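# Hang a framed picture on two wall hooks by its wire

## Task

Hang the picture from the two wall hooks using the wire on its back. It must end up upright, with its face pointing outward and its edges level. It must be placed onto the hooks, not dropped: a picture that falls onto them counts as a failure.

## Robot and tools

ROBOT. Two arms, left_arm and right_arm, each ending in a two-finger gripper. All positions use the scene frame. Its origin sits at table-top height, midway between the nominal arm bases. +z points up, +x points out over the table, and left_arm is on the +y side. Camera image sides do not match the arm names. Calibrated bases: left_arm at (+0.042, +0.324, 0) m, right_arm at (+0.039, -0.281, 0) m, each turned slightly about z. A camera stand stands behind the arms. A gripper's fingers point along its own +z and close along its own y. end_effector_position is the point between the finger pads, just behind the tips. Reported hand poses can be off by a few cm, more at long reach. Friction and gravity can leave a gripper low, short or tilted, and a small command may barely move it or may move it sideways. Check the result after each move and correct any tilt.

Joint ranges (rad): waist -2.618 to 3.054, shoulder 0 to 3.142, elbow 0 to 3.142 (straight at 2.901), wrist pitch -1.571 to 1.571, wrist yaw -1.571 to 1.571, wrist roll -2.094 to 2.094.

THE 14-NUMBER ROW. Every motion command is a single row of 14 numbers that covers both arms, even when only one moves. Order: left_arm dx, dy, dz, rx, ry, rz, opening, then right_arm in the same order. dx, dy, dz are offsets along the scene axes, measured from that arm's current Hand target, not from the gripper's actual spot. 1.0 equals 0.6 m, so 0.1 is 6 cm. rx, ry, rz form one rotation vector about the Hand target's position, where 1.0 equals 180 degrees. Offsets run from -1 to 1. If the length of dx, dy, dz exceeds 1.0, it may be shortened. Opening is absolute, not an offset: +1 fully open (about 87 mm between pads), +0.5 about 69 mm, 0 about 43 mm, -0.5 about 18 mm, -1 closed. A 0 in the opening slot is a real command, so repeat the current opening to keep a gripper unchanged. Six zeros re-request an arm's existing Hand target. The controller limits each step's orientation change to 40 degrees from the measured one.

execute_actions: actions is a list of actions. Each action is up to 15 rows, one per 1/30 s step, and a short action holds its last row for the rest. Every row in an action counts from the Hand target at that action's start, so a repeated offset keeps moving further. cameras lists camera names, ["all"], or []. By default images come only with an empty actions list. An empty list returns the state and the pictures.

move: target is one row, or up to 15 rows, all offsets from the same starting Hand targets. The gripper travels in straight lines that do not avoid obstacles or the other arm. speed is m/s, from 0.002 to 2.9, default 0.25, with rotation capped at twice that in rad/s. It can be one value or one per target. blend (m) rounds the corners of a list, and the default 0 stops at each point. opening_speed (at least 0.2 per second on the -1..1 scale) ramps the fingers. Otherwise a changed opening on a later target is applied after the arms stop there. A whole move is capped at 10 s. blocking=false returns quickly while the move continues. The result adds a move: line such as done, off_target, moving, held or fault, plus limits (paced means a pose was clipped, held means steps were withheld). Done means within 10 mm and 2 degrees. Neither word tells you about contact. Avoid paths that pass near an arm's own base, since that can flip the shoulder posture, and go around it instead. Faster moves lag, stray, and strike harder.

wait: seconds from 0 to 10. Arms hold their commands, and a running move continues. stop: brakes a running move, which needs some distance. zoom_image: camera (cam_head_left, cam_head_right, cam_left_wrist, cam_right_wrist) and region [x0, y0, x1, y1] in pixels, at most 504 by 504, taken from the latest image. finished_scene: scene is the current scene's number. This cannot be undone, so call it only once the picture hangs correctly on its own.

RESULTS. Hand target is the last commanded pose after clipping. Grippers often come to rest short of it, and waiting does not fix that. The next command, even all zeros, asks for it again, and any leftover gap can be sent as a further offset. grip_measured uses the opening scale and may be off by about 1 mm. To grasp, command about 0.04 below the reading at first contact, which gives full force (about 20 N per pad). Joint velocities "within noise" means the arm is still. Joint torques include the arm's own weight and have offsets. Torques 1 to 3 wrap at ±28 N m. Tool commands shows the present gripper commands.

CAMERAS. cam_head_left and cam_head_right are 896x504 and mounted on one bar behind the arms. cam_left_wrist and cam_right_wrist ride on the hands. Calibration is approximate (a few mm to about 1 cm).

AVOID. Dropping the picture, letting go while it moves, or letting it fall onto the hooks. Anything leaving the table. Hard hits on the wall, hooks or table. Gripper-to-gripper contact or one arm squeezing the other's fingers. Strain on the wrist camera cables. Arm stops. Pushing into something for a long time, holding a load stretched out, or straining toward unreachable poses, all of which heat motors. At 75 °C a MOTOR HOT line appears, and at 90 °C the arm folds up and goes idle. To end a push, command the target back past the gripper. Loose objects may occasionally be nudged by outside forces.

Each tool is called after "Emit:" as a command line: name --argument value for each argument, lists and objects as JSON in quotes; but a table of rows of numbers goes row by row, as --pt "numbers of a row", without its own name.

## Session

Emit:
execute_actions --actions '[]'

Scene clock: 0.00 s.
left_arm: end_effector_position=(+0.4199, +0.3621, +0.0372) grip_measured=+1.000 end_effector_quat_wxyz=(+0.557, -0.080, +0.822, +0.088) | right_arm: end_effector_position=(+0.4090, -0.2528, +0.0320) grip_measured=+0.998 end_effector_quat_wxyz=(+0.558, -0.040, +0.829, -0.008)
Joint positions: left_arm=[-0.031 1.596 0.373 0.838 -0.241 -0.038 1] | right_arm=[0.07 1.574 0.329 0.858 0.074 -0.032 0.999]
Joint velocities: within noise
Joint torques (N m): no reading
Heat: left arm: 27 °C; right arm: 27 °C.
Hand target: left_arm +0.4226, +0.3621, +0.0414; +0.562, -0.081, +0.819, +0.087 | right_arm +0.4116, -0.2525, +0.0362; +0.563, -0.039, +0.825, -0.008
Tool commands: left_gripper/opening=+1.0 right_gripper/opening=+1.0
camera_calibration:
cam_left_wrist: T_world_to_cam=[[0.252586, -0.965957, -0.0559147, 0.243118], [-0.925077, -0.224151, -0.306576, 0.501536], [0.283606, 0.129162, -0.950202, 0.0124185], [0, 0, 0, 1]] pos_world=[0.399029, 0.345657, 0.179153]
cam_right_wrist: T_world_to_cam=[[0.0790068, -0.994371, 0.0705999, -0.28752], [-0.934048, -0.098586, -0.343271, 0.392924], [0.348299, -0.038823, -0.936579, 0.0233898], [0, 0, 0, 1]] pos_world=[0.38158, -0.246257, 0.177085]

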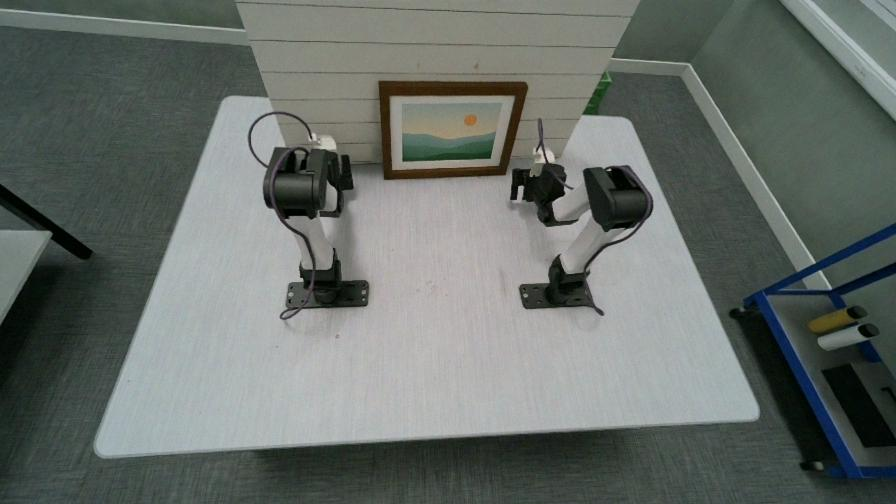

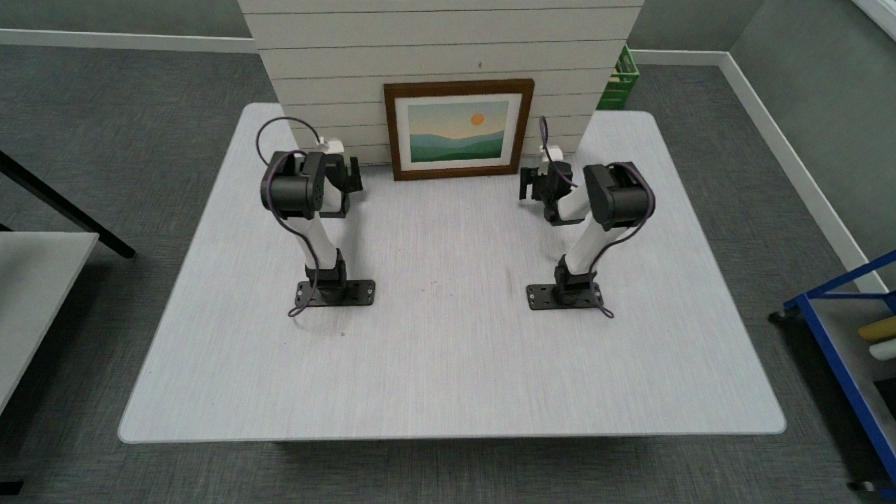

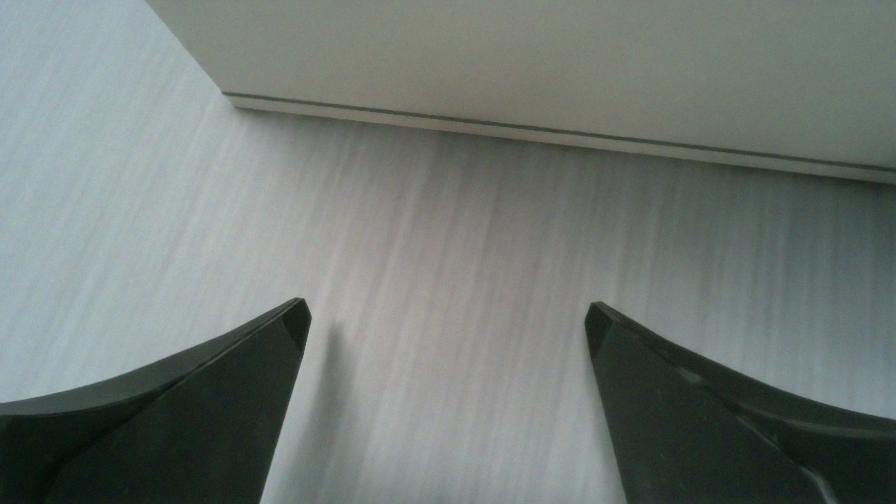

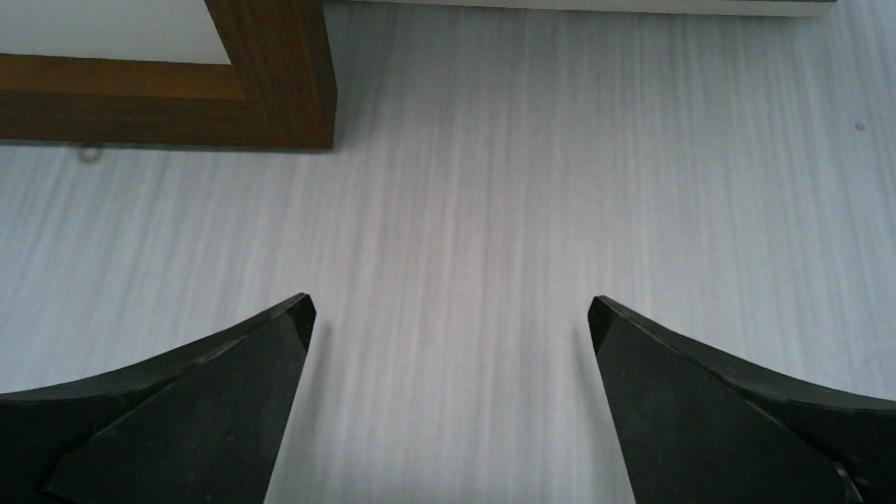

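Emit:
move --target '[-0.304,-0.37,0.531,0.0176,-0.2825,-0.0764,0.3,-0.286,0.1375,0.54,0.025,-0.286,-0.0083,0.3]' --cameras '["all"]'

Emit:
zoom_image --camera "cam_left_wrist" --region '[300, 0, 800, 280]'

Emit:
zoom_image --camera "cam_right_wrist" --region '[100, 0, 600, 280]'

Scene clock: 5.00 s.
left_arm: end_effector_position=(+0.2439, +0.1346, +0.3426) grip_measured=+0.300 end_effector_quat_wxyz=(+0.831, +0.096, +0.547, -0.009) | right_arm: end_effector_position=(+0.2434, -0.1592, +0.3524) grip_measured=+0.300 end_effector_quat_wxyz=(+0.861, -0.051, +0.506, -0.014)
Joint positions: left_arm=[-1.438 1.013 0.443 1.459 -1.056 0.984 0.65] | right_arm=[1.257 0.768 0.306 1.469 0.964 -1.032 0.65]
Joint torques (N m): left_arm=[-0.65 -0.94 9.14 1.88 0.45 0.08] | right_arm=[0.36 0.84 7.66 1.59 -0.26 0.04]
Heat: left arm: 28 °C; right arm: 27 °C.
Hand target: left_arm +0.2401, +0.1401, +0.3600; +0.866, +0.000, +0.500, +0.000 | right_arm +0.2400, -0.1700, +0.3602; +0.867, +0.000, +0.499, +0.000
Off the commanded pose: left_arm 0.019 m, 13 deg | right_arm 0.014 m, 6 deg.
joint sent to its limit (left arm) — joint 4 (wrist pitch), upper limit. The joint targets are off in orientation, not in position.
joint sent to its limit (right arm) — joint 4 (wrist pitch), upper limit. The joint targets still meet the commanded pose.
move: off_target (left_arm, right_arm)
camera_calibration:
cam_left_wrist: T_world_to_cam=[[-0.102508, -0.985634, -0.134228, 0.201061], [-0.45293, 0.166387, -0.875882, 0.408711], [0.885633, -0.0289887, -0.463479, 0.0896249], [0, 0, 0, 1]] pos_world=[0.126353, 0.132766, 0.42651]
cam_right_wrist: T_world_to_cam=[[0.0315497, -0.991294, 0.12783, -0.212119], [-0.316349, -0.131222, -0.939523, 0.41201], [0.948118, -0.0107972, -0.317735, 0.0251427], [0, 0, 0, 1]] pos_world=[0.113193, -0.155936, 0.422197]

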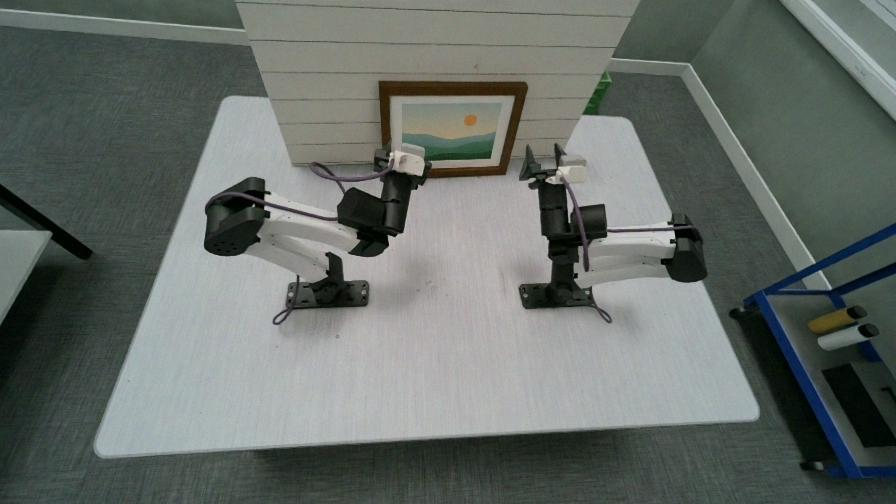

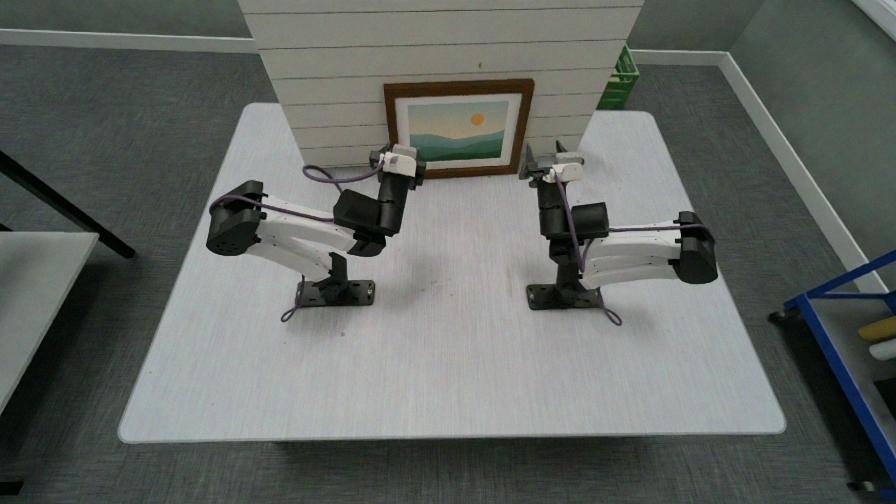

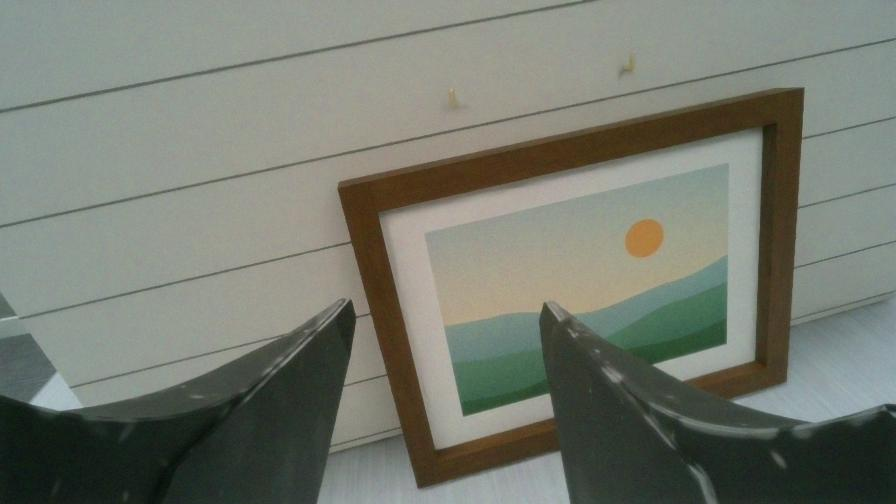

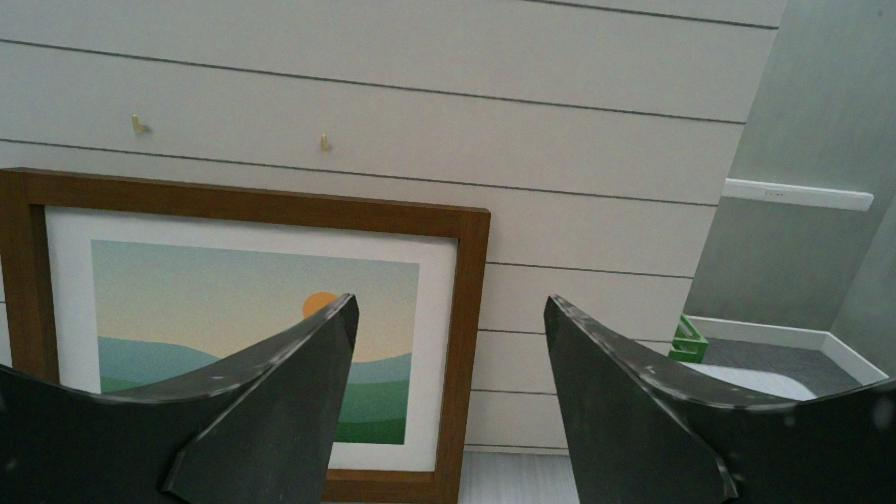

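Scaled by 1.008.

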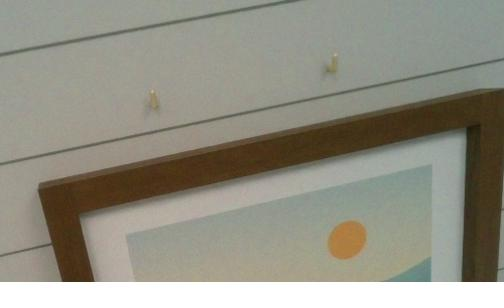

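Scaled by 1.008.

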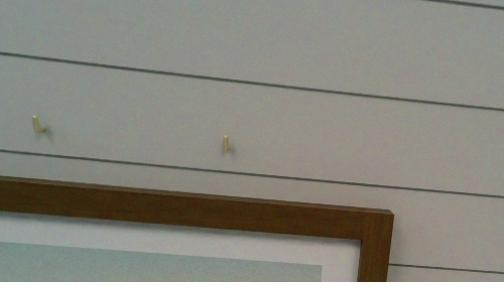

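Emit:
move --target '[0.267,0.06,-0.233,-0.0083,0.2107,0.0241,0.3,0.3,-0.023,-0.233,-0.0083,0.2107,0.0241,0.3]' --cameras '["cam_left_wrist","cam_right_wrist"]'

Scene clock: 11.90 s.
left_arm: end_effector_position=(+0.3952, +0.1776, +0.2129) grip_measured=+0.300 end_effector_quat_wxyz=(+0.653, -0.019, +0.756, +0.033) | right_arm: end_effector_position=(+0.4155, -0.1869, +0.2110) grip_measured=+0.300 end_effector_quat_wxyz=(+0.652, -0.033, +0.757, +0.015)
Joint positions: left_arm=[-0.735 1.223 0.713 0.307 -0.776 -0.117 0.65] | right_arm=[0.336 1.133 0.642 0.334 0.31 0.028 0.65]
Joint torques (N m): left_arm=[0.9 -3.19 10.88 1.79 -0.07 -0.16] | right_arm=[-0.88 -2.8 11.25 1.97 -0.2 0.19]
Heat: left arm: 30 °C; right arm: 27 °C.
Hand target: left_arm +0.4003, +0.1761, +0.2202; +0.656, -0.030, +0.754, +0.026 | right_arm +0.4200, -0.1838, +0.2205; +0.657, -0.030, +0.753, +0.026
Off the commanded pose: left_arm 0.009 m, 2 deg | right_arm 0.011 m, 2 deg.
move: off_target (right_arm)
camera_calibration:
cam_left_wrist: T_world_to_cam=[[0.095292, -0.995204, -0.0221222, 0.141108], [-0.854787, -0.0704173, -0.51418, 0.480273], [0.510156, 0.067907, -0.857397, 0.111886], [0, 0, 0, 1]] pos_world=[0.340005, 0.166652, 0.345999]
cam_right_wrist: T_world_to_cam=[[0.0873803, -0.995444, 0.0381479, -0.231887], [-0.826269, -0.0938147, -0.555408, 0.467761], [0.556457, 0.0170113, -0.830702, 0.0929822], [0, 0, 0, 1]] pos_world=[0.355018, -0.188529, 0.345885]
Images, in order (width x height): cam_left_wrist 896x504, cam_right_wrist 896x504.

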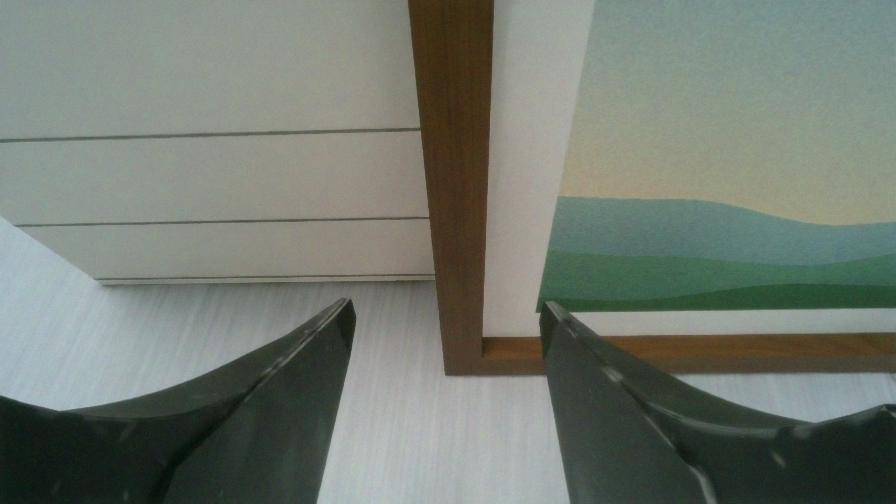

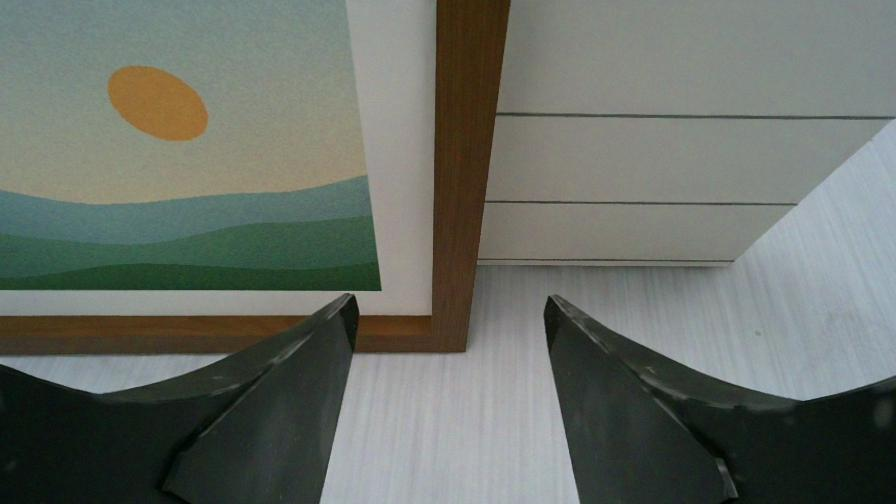

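Emit:
move --target '[0.122,0.0085,0,0,0,0,0.3,0.13,0.005,0,0,0,0,0.3]' --cameras '["cam_left_wrist","cam_right_wrist"]' --speed 0.1

Scene clock: 14.70 s.
left_arm: end_effector_position=(+0.4649, +0.1832, +0.2086) grip_measured=+0.300 end_effector_quat_wxyz=(+0.644, -0.027, +0.764, +0.032) | right_arm: end_effector_position=(+0.4893, -0.1839, +0.2054) grip_measured=+0.300 end_effector_quat_wxyz=(+0.641, -0.030, +0.767, +0.016)
Joint positions: left_arm=[-0.567 1.456 0.887 0.362 -0.616 -0.107 0.65] | right_arm=[0.252 1.448 0.867 0.397 0.226 0.028 0.65]
Joint torques (N m): left_arm=[0.76 -4.86 10.82 2.21 -0.02 0.09] | right_arm=[-0.85 -5.19 11.08 2.33 -0.24 0.09]
Heat: left arm: 30 °C; right arm: 27 °C.
Hand target: left_arm +0.4736, +0.1811, +0.2203; +0.656, -0.030, +0.753, +0.026 | right_arm +0.4979, -0.1808, +0.2203; +0.657, -0.030, +0.753, +0.026
Off the commanded pose: left_arm 0.015 m, 2 deg | right_arm 0.018 m, 3 deg.
move: off_target (left_arm, right_arm)
camera_calibration:
cam_left_wrist: T_world_to_cam=[[0.105095, -0.994411, -0.0100689, 0.132833], [-0.865568, -0.0864832, -0.493268, 0.541653], [0.489641, 0.0605552, -0.869819, 0.0857477], [0, 0, 0, 1]] pos_world=[0.412892, 0.173742, 0.343103]
cam_right_wrist: T_world_to_cam=[[0.0856746, -0.995836, 0.0311504, -0.233097], [-0.842931, -0.0891169, -0.53059, 0.529828], [0.531156, 0.0192005, -0.847056, 0.0633439], [0, 0, 0, 1]] pos_world=[0.432934, -0.186126, 0.342038]
Images, in order (width x height): cam_left_wrist 896x504, cam_right_wrist 896x504.

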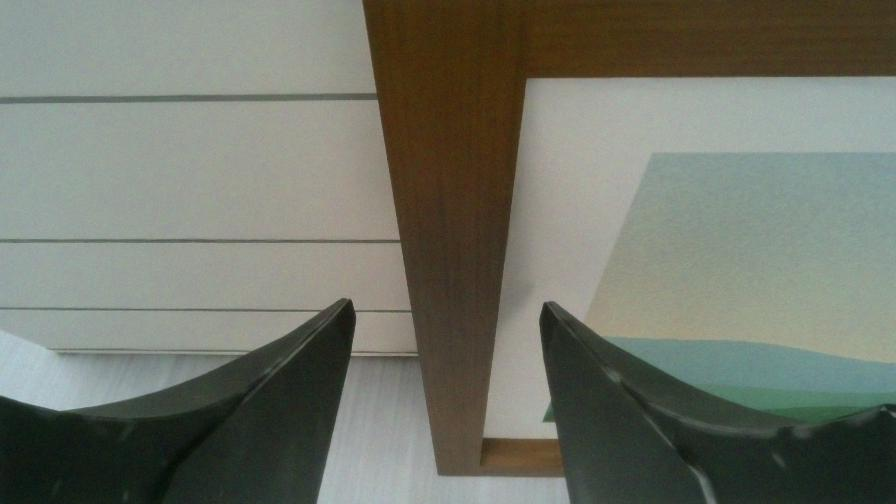

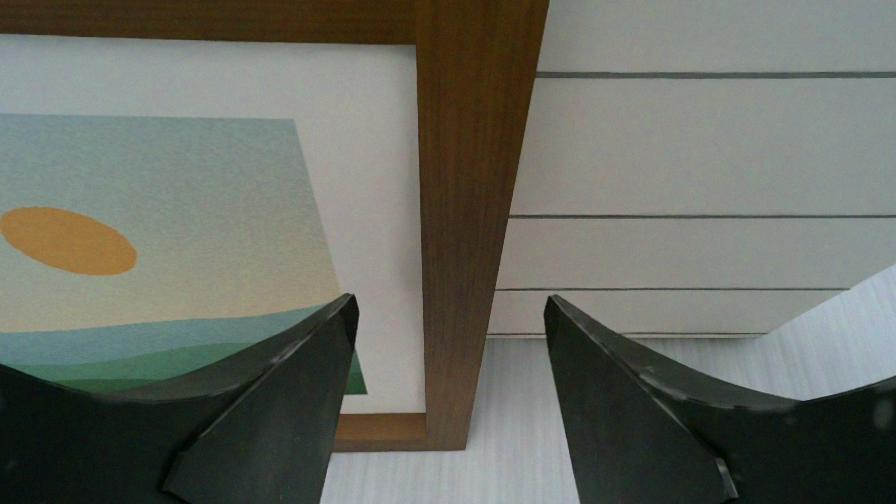

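Emit:
move --target '[0.0217,0.003,0,0,0,0,0.3,0.048,0.001,0,0,0,0,0.3]' --cameras '["cam_left_wrist","cam_right_wrist"]' --speed 0.05

Emit:
zoom_image --camera "cam_left_wrist" --region '[300, 230, 600, 400]'

Emit:
zoom_image --camera "cam_right_wrist" --region '[300, 230, 600, 400]'

Scene clock: 16.50 s.
left_arm: end_effector_position=(+0.4755, +0.1844, +0.2085) grip_measured=+0.300 end_effector_quat_wxyz=(+0.644, -0.025, +0.764, +0.032) | right_arm: end_effector_position=(+0.5158, -0.1830, +0.2063) grip_measured=+0.300 end_effector_quat_wxyz=(+0.641, -0.029, +0.767, +0.017)
Joint positions: left_arm=[-0.546 1.489 0.917 0.367 -0.594 -0.1 0.65] | right_arm=[0.23 1.547 0.961 0.403 0.206 0.026 0.65]
Joint torques (N m): left_arm=[1.13 -4.55 11.25 2.21 0.04 0.09] | right_arm=[-1.01 -5.41 11.7 2.36 -0.23 0.09]
Heat: left arm: 31 °C; right arm: 28 °C.
Hand target: left_arm +0.4866, +0.1830, +0.2201; +0.656, -0.030, +0.754, +0.026 | right_arm +0.5267, -0.1801, +0.2203; +0.657, -0.030, +0.753, +0.026
Off the commanded pose: left_arm 0.016 m, 2 deg | right_arm 0.018 m, 3 deg.
move: off_target (left_arm, right_arm)
camera_calibration:
cam_left_wrist: T_world_to_cam=[[0.103084, -0.994588, -0.0129708, 0.134474], [-0.866544, -0.0833955, -0.492084, 0.550541], [0.488339, 0.0619658, -0.870451, 0.0809247], [0, 0, 0, 1]] pos_world=[0.423687, 0.174644, 0.343098]
cam_right_wrist: T_world_to_cam=[[0.0853055, -0.995945, 0.0285832, -0.233766], [-0.842726, -0.087427, -0.531196, 0.553071], [0.531541, 0.0212261, -0.846767, 0.0500339], [0, 0, 0, 1]] pos_world=[0.459434, -0.185527, 0.342838]
Images, in order (width x height): cam_left_wrist 896x504, cam_right_wrist 896x504.

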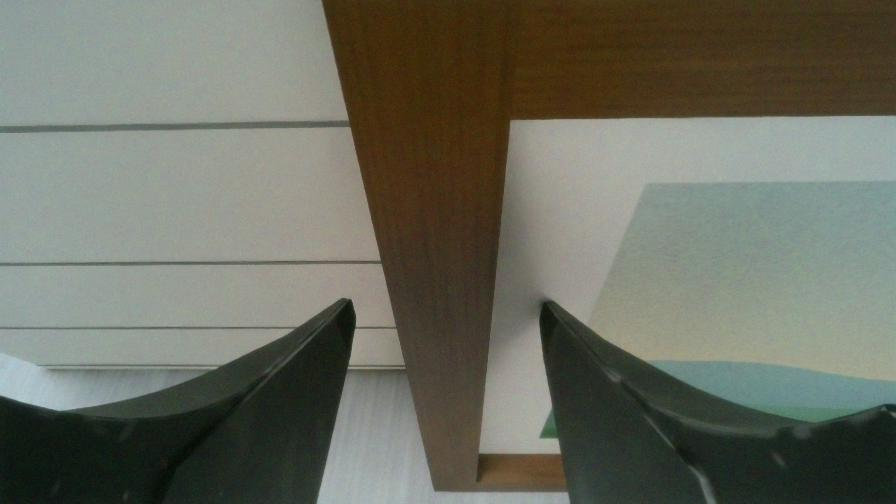

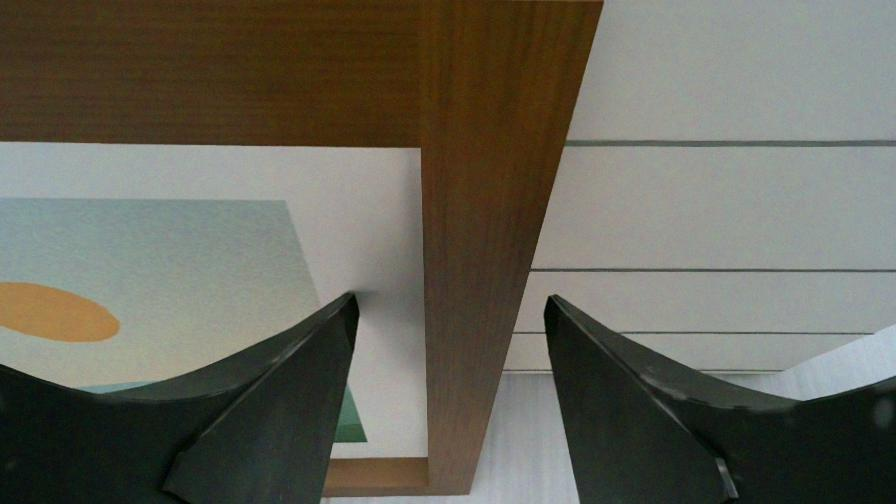

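Scaled by 1.680.

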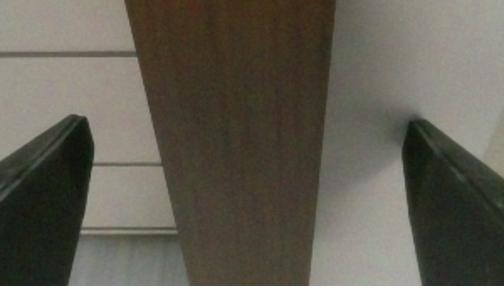

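Scaled by 1.680.

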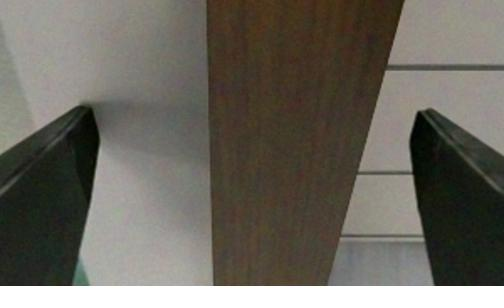

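Emit:
move --pt "-0.003 0 0 0 0 0 0.3 -0.003 -0.002 0 0 0 0 0.3" --pt "-0.003 0 0 0 0 0 -0.6 -0.003 -0.002 0 0 0 0 -0.6" --cameras '["cam_left_wrist","cam_right_wrist"]' --speed 0.05 --opening_speed 0.4

Scene clock: 21.37 s.
left_arm: end_effector_position=(+0.4755, +0.1842, +0.2085) grip_measured=-0.336 end_effector_quat_wxyz=(+0.644, -0.024, +0.764, +0.032) | right_arm: end_effector_position=(+0.5164, -0.1850, +0.2060) grip_measured=-0.350 end_effector_quat_wxyz=(+0.640, -0.030, +0.767, +0.018)
Joint positions: left_arm=[-0.546 1.489 0.917 0.367 -0.592 -0.097 0.332] | right_arm=[0.223 1.547 0.961 0.403 0.195 0.024 0.325]
Joint torques (N m): left_arm=[0.95 -5.05 10.84 2.21 -0.01 0.05] | right_arm=[-0.51 -5.96 11.04 2.36 -0.16 0.1]
Heat: left arm: 31 °C; right arm: 30 °C.
Hand target: left_arm +0.4848, +0.1830, +0.2201; +0.656, -0.030, +0.754, +0.026 | right_arm +0.5250, -0.1814, +0.2203; +0.657, -0.030, +0.753, +0.026
Off the commanded pose: left_arm 0.015 m, 2 deg | right_arm 0.017 m, 3 deg.
move: off_target (left_arm, right_arm); target 2's new opening was sent with right_arm's hand 0.017 m and 3 deg from that target
camera_calibration:
cam_left_wrist: T_world_to_cam=[[0.10122, -0.994751, -0.0149755, 0.135572], [-0.86687, -0.0808018, -0.491943, 0.550179], [0.488151, 0.0627763, -0.870499, 0.0807676], [0, 0, 0, 1]] pos_world=[0.423784, 0.174245, 0.342995]
cam_right_wrist: T_world_to_cam=[[0.0882382, -0.995664, 0.0294478, -0.237401], [-0.843007, -0.0903921, -0.530253, 0.552546], [0.530616, 0.0219639, -0.847328, 0.0503453], [0, 0, 0, 1]] pos_world=[0.460034, -0.187532, 0.342639]
Images, in order (width x height): cam_left_wrist 896x504, cam_right_wrist 896x504.

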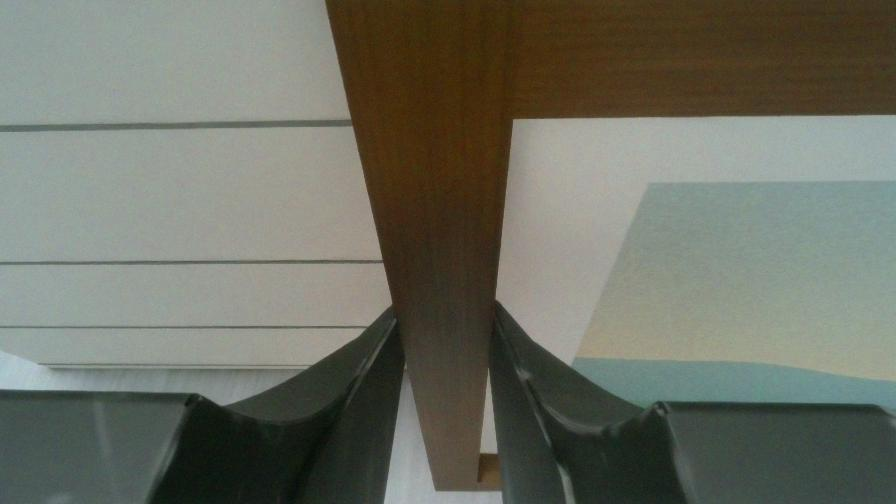

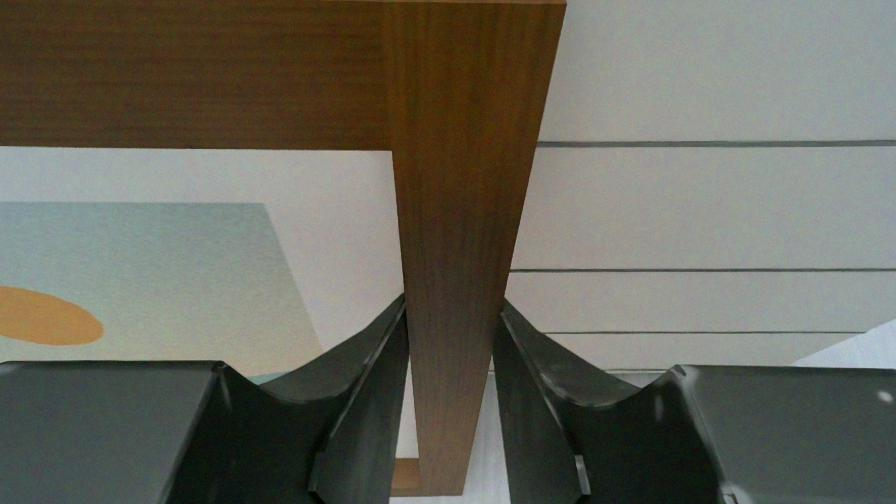

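Emit:
move --pt "-0.03 -0.003 0.06 0 0 0 -0.6 -0.03 -0.003 0.06 0 0 0 -0.6" --pt "-0.13 -0.012 0.12 0.0035 -0.044 0 -0.6 -0.13 -0.012 0.12 0.0035 -0.044 0 -0.6" --pt "-0.134 0.031 0.33 0.005 -0.064 0 -0.6 -0.134 0.031 0.33 0.005 -0.064 0 -0.6" --cameras '["all"]' --speed '[0.08,0.1,0.12]' --blend '[0.02,0.03,0]'

Scene clock: 25.23 s.
left_arm: end_effector_position=(+0.4018, +0.2008, +0.3791) grip_measured=-0.333 end_effector_quat_wxyz=(+0.695, -0.012, +0.718, +0.046) | right_arm: end_effector_position=(+0.4433, -0.1685, +0.3737) grip_measured=-0.350 end_effector_quat_wxyz=(+0.687, -0.024, +0.726, +0.020)
Joint positions: left_arm=[-0.667 1.171 1.221 -0.09 -0.725 0.022 0.333] | right_arm=[0.369 1.245 1.269 -0.083 0.349 0.017 0.325]
Joint torques (N m): left_arm=[0.46 -4.26 12.71 2.51 0.02 0.31] | right_arm=[1.18 -4.86 13.15 2.76 -0.04 -0.31]
Heat: left arm: 32 °C; right arm: 31 °C.
Hand target: left_arm +0.4044, +0.2016, +0.4182; +0.729, -0.027, +0.684, +0.029 | right_arm +0.4445, -0.1629, +0.4184; +0.729, -0.027, +0.683, +0.029
Off the commanded pose: left_arm 0.039 m, 6 deg | right_arm 0.045 m, 7 deg.
move: off_target (left_arm, right_arm)
camera_calibration:
cam_left_wrist: T_world_to_cam=[[0.103657, -0.993725, -0.0420232, 0.17121], [-0.791277, -0.0567932, -0.608814, 0.580655], [0.602607, 0.0963596, -0.792199, 0.181822], [0, 0, 0, 1]] pos_world=[0.332144, 0.185593, 0.504745]
cam_right_wrist: T_world_to_cam=[[0.0798358, -0.996542, 0.0230405, -0.213491], [-0.771581, -0.0764147, -0.631525, 0.589945], [0.631102, 0.0326407, -0.775013, 0.161073], [0, 0, 0, 1]] pos_world=[0.370581, -0.17293, 0.502317]

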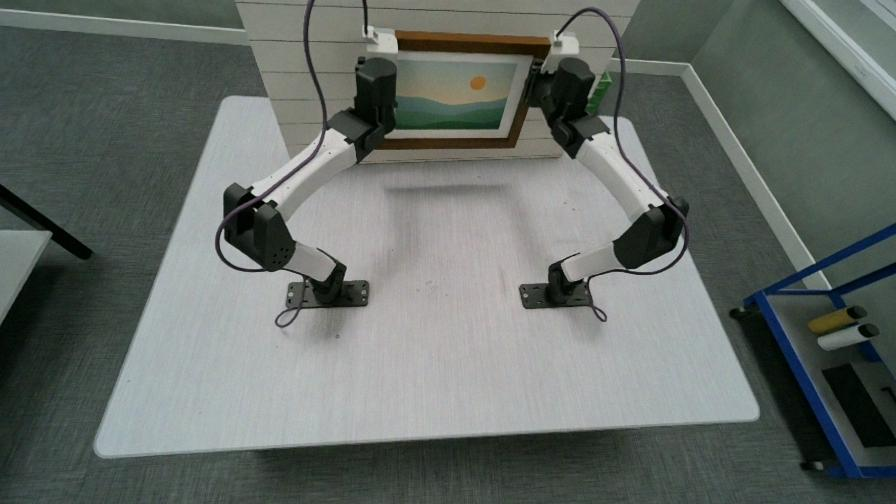

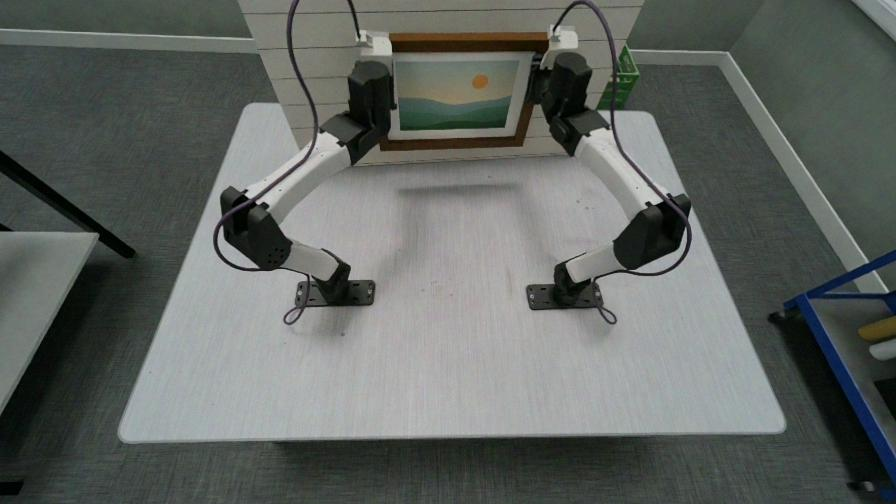

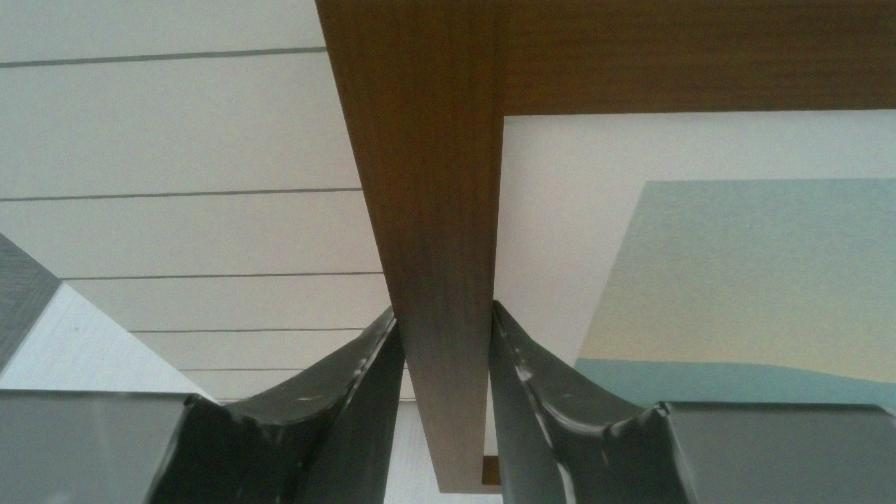

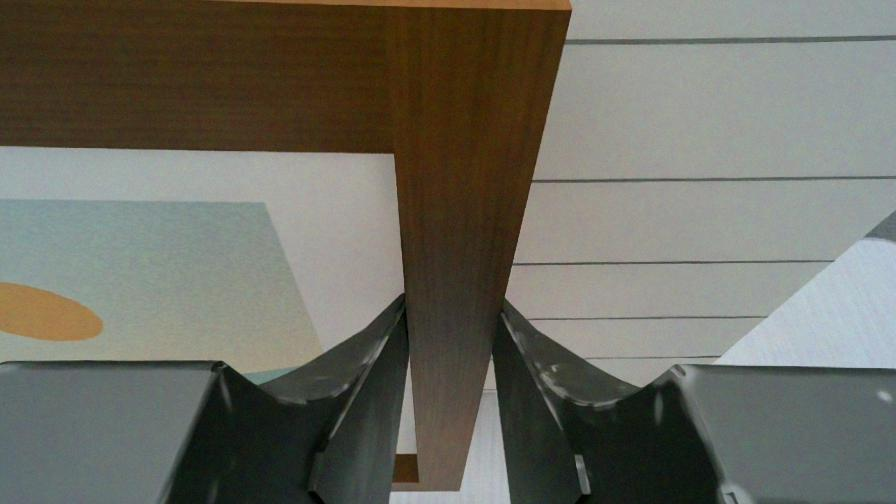

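Emit:
move --pt "0.105 0.016 0.016 -0.0003 0.002 0 -0.6 0.105 0.016 0.022 -0.0003 -0.001 0 -0.6" --pt "0.135 0.019 0.016 -0.0003 0.002 0 -0.6 0.135 0.019 0.022 -0.0003 -0.001 0 -0.6" --cameras '["cam_head_left","cam_head_right"]' --speed '[0.08,0.04]' --blend '[0.01,0]'

Scene clock: 28.03 s.
left_arm: end_effector_position=(+0.4775, +0.2146, +0.3810) grip_measured=-0.332 end_effector_quat_wxyz=(+0.682, -0.015, +0.730, +0.045) | right_arm: end_effector_position=(+0.5192, -0.1554, +0.3774) grip_measured=-0.350 end_effector_quat_wxyz=(+0.678, -0.023, +0.735, +0.018)
Joint positions: left_arm=[-0.471 1.401 1.425 -0.1 -0.532 0.006 0.334] | right_arm=[0.315 1.538 1.546 -0.091 0.301 0.02 0.325]
Joint torques (N m): left_arm=[0.39 -5.6 13.65 2.77 0.06 0.23] | right_arm=[-0.21 -7.43 14.04 2.96 -0.21 -0.33]
Heat: left arm: 33 °C; right arm: 32 °C.
Hand target: left_arm +0.4854, +0.2129, +0.4277; +0.727, -0.027, +0.686, +0.028 | right_arm +0.5256, -0.1514, +0.4315; +0.730, -0.027, +0.682, +0.029
Off the commanded pose: left_arm 0.047 m, 8 deg | right_arm 0.055 m, 9 deg.
move: off_target (left_arm, right_arm); blend cut to 0.009 m at target 1
Images, in order (width x height): cam_head_left 896x504, cam_head_right 896x504.

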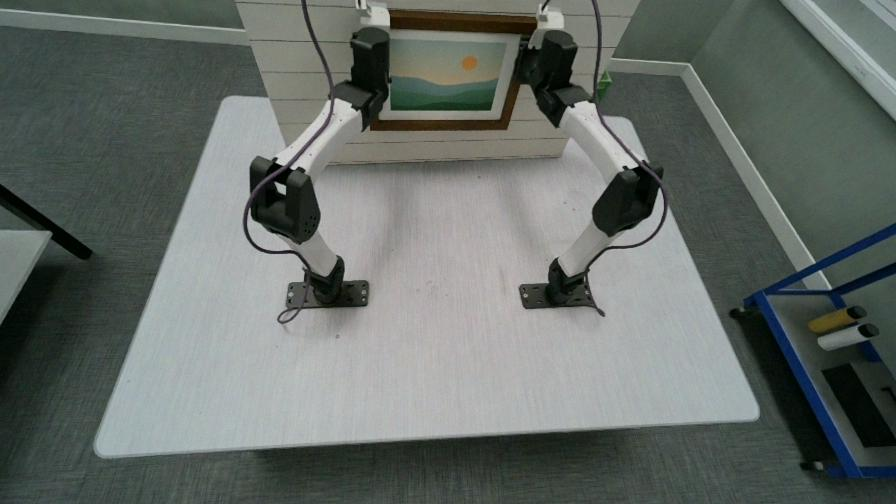

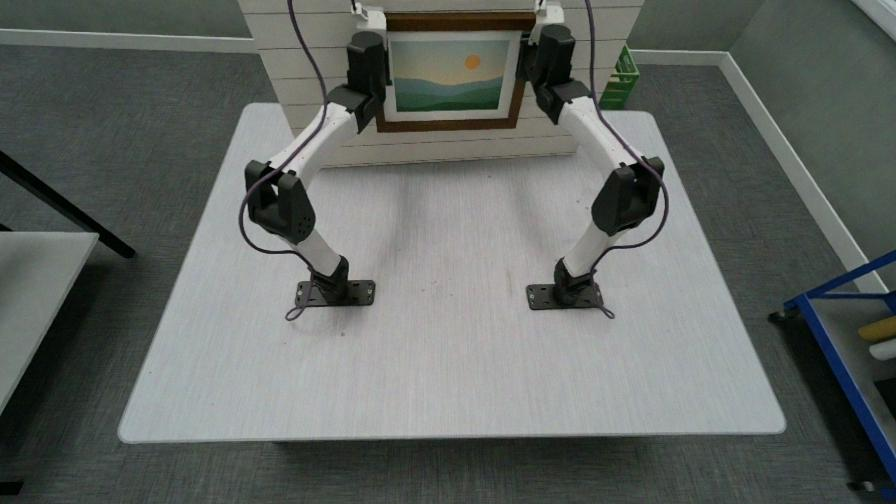

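Emit:
move --pt "0 -0.005 0.008 0.001 -0.012 0 -0.6 0 -0.005 0.012 0.001 -0.016 0 -0.6" --pt "0.025 -0.002 0.008 0.001 -0.012 0 -0.6 0.025 -0.002 0.012 0.001 -0.016 0 -0.6" --speed 0.04

Scene clock: 30.20 s.
left_arm: end_effector_position=(+0.4786, +0.2168, +0.3811) grip_measured=-0.332 end_effector_quat_wxyz=(+0.682, -0.019, +0.730, +0.049) | right_arm: end_effector_position=(+0.5232, -0.1559, +0.3782) grip_measured=-0.350 end_effector_quat_wxyz=(+0.681, -0.027, +0.731, +0.020)
Joint positions: left_arm=[-0.468 1.405 1.429 -0.1 -0.54 0.006 0.334] | right_arm=[0.306 1.547 1.547 -0.074 0.283 0.012 0.325]
Joint torques (N m): left_arm=[1.26 -3.38 13.78 3.39 0.25 0.43] | right_arm=[-0.81 -6.04 14.37 3.51 -0.19 -0.38]
Heat: left arm: 34 °C; right arm: 33 °C.
Hand target: left_arm +0.5003, +0.2118, +0.4326; +0.739, -0.027, +0.672, +0.029 | right_arm +0.5405, -0.1525, +0.4388; +0.747, -0.027, +0.663, +0.029
Off the commanded pose: left_arm 0.056 m, 10 deg | right_arm 0.063 m, 11 deg.
move: off_target (left_arm, right_arm)

Emit:
move --pt "-0.022 -0.012 -0.03 -0.001 0.007 0 -0.6 -0.022 -0.012 -0.035 -0.001 0.012 0 -0.6" --pt "-0.016 -0.012 -0.07 -0.001 0.012 0 -0.6 -0.016 -0.012 -0.08 -0.001 0.018 0 -0.6" --speed 0.04

Emit:
move --target '[0,0,-0.025,0,0,0,-0.6,0,0,-0.025,0,0,0,-0.6]' --speed 0.04

Scene clock: 32.93 s.
left_arm: end_effector_position=(+0.4790, +0.2149, +0.3786) grip_measured=-0.332 end_effector_quat_wxyz=(+0.699, -0.025, +0.713, +0.051) | right_arm: end_effector_position=(+0.5245, -0.1584, +0.3738) grip_measured=-0.351 end_effector_quat_wxyz=(+0.701, -0.025, +0.713, +0.025)
Joint positions: left_arm=[-0.481 1.391 1.356 0.014 -0.564 0.026 0.334] | right_arm=[0.296 1.523 1.452 0.053 0.268 0.004 0.324]
Joint torques (N m): left_arm=[-0.06 -3.56 7.94 2.99 0.23 0.03] | right_arm=[-1.4 -6.52 7.79 2.94 -0.24 -0.13]
Heat: left arm: 35 °C; right arm: 33 °C.
Hand target: left_arm +0.4908, +0.2045, +0.3906; +0.727, -0.027, +0.686, +0.028 | right_arm +0.5309, -0.1598, +0.3907; +0.728, -0.027, +0.684, +0.029
Off the commanded pose: left_arm 0.020 m, 5 deg | right_arm 0.018 m, 5 deg.
move: off_target (left_arm, right_arm)

Scene clock: 33.83 s.
left_arm: end_effector_position=(+0.4801, +0.2132, +0.3649) grip_measured=-0.332 end_effector_quat_wxyz=(+0.702, -0.026, +0.710, +0.048) | right_arm: end_effector_position=(+0.5248, -0.1612, +0.3610) grip_measured=-0.352 end_effector_quat_wxyz=(+0.703, -0.025, +0.711, +0.022)
Joint positions: left_arm=[-0.484 1.385 1.289 0.083 -0.564 0.026 0.334] | right_arm=[0.291 1.513 1.386 0.115 0.268 -0.001 0.324]
Joint torques (N m): left_arm=[0.2 -3.67 7.98 2.87 0.27 0.04] | right_arm=[-0.87 -6.26 7.82 2.91 -0.24 -0.08]
Heat: left arm: 35 °C; right arm: 33 °C.
Hand target: left_arm +0.4907, +0.2045, +0.3755; +0.727, -0.027, +0.686, +0.028 | right_arm +0.5309, -0.1597, +0.3756; +0.728, -0.027, +0.684, +0.029
Off the commanded pose: left_arm 0.017 m, 5 deg | right_arm 0.016 m, 4 deg.
move: off_target (left_arm, right_arm)

Emit:
move --target '[0,0.008,-0.025,0,0,0,-0.6,0,0,-0.025,0,0,0,-0.6]' --speed 0.04

Emit:
move --target '[0,0,-0.025,0,0.005,0,-0.6,0,0,-0.025,0,0.005,0,-0.6]' --speed 0.04

Emit:
move --target '[0,0,-0.02,0,0.005,0,-0.6,0,0,-0.02,0,0.005,0,-0.6]' --speed 0.04

Scene clock: 36.00 s.
left_arm: end_effector_position=(+0.4806, +0.2119, +0.3499) grip_measured=-0.333 end_effector_quat_wxyz=(+0.704, -0.025, +0.708, +0.045) | right_arm: end_effector_position=(+0.5246, -0.1612, +0.3467) grip_measured=-0.352 end_effector_quat_wxyz=(+0.703, -0.026, +0.710, +0.022)
Joint positions: left_arm=[-0.484 1.378 1.218 0.154 -0.558 0.026 0.333] | right_arm=[0.291 1.507 1.322 0.175 0.267 -0.003 0.324]
Joint torques (N m): left_arm=[1.44 -4.11 8.23 2.83 0.36 0.04] | right_arm=[-0.9 -6.08 7.94 2.9 -0.24 -0.06]
Heat: left arm: 36 °C; right arm: 34 °C.
Hand target: left_arm +0.4907, +0.2093, +0.3606; +0.727, -0.027, +0.686, +0.028 | right_arm +0.5309, -0.1597, +0.3606; +0.728, -0.027, +0.684, +0.029
Off the commanded pose: left_arm 0.015 m, 4 deg | right_arm 0.015 m, 4 deg.
move: off_target (left_arm, right_arm)

Scene clock: 36.87 s.
left_arm: end_effector_position=(+0.4805, +0.2113, +0.3316) grip_measured=-0.334 end_effector_quat_wxyz=(+0.698, -0.020, +0.715, +0.045) | right_arm: end_effector_position=(+0.5235, -0.1607, +0.3263) grip_measured=-0.352 end_effector_quat_wxyz=(+0.694, -0.024, +0.719, +0.025)
Joint positions: left_arm=[-0.481 1.377 1.163 0.187 -0.548 0.022 0.333] | right_arm=[0.29 1.506 1.267 0.202 0.264 0.011 0.324]
Joint torques (N m): left_arm=[1.35 -4.31 9.13 2.77 0.26 0.01] | right_arm=[-0.88 -6.15 9.02 2.93 -0.19 -0.14]
Heat: left arm: 36 °C; right arm: 34 °C.
Hand target: left_arm +0.4907, +0.2093, +0.3456; +0.721, -0.027, +0.692, +0.028 | right_arm +0.5309, -0.1597, +0.3457; +0.723, -0.027, +0.690, +0.029
Off the commanded pose: left_arm 0.017 m, 4 deg | right_arm 0.021 m, 5 deg.
move: off_target (left_arm, right_arm)

Scene clock: 37.67 s.
left_arm: end_effector_position=(+0.4805, +0.2104, +0.3129) grip_measured=-0.335 end_effector_quat_wxyz=(+0.685, -0.018, +0.727, +0.045) | right_arm: end_effector_position=(+0.5232, -0.1617, +0.3070) grip_measured=-0.351 end_effector_quat_wxyz=(+0.680, -0.024, +0.732, +0.023)
Joint positions: left_arm=[-0.481 1.383 1.129 0.188 -0.544 0.006 0.333] | right_arm=[0.288 1.513 1.233 0.204 0.264 0.022 0.324]
Joint torques (N m): left_arm=[1.32 -4.85 9.39 2.88 0.2 0.08] | right_arm=[-0.68 -6.76 9.28 3.07 -0.18 -0.19]
Heat: left arm: 36 °C; right arm: 34 °C.
Hand target: left_arm +0.4907, +0.2094, +0.3336; +0.716, -0.027, +0.697, +0.029 | right_arm +0.5309, -0.1597, +0.3337; +0.717, -0.027, +0.696, +0.029
Off the commanded pose: left_arm 0.023 m, 5 deg | right_arm 0.028 m, 6 deg.
move: off_target (left_arm, right_arm)


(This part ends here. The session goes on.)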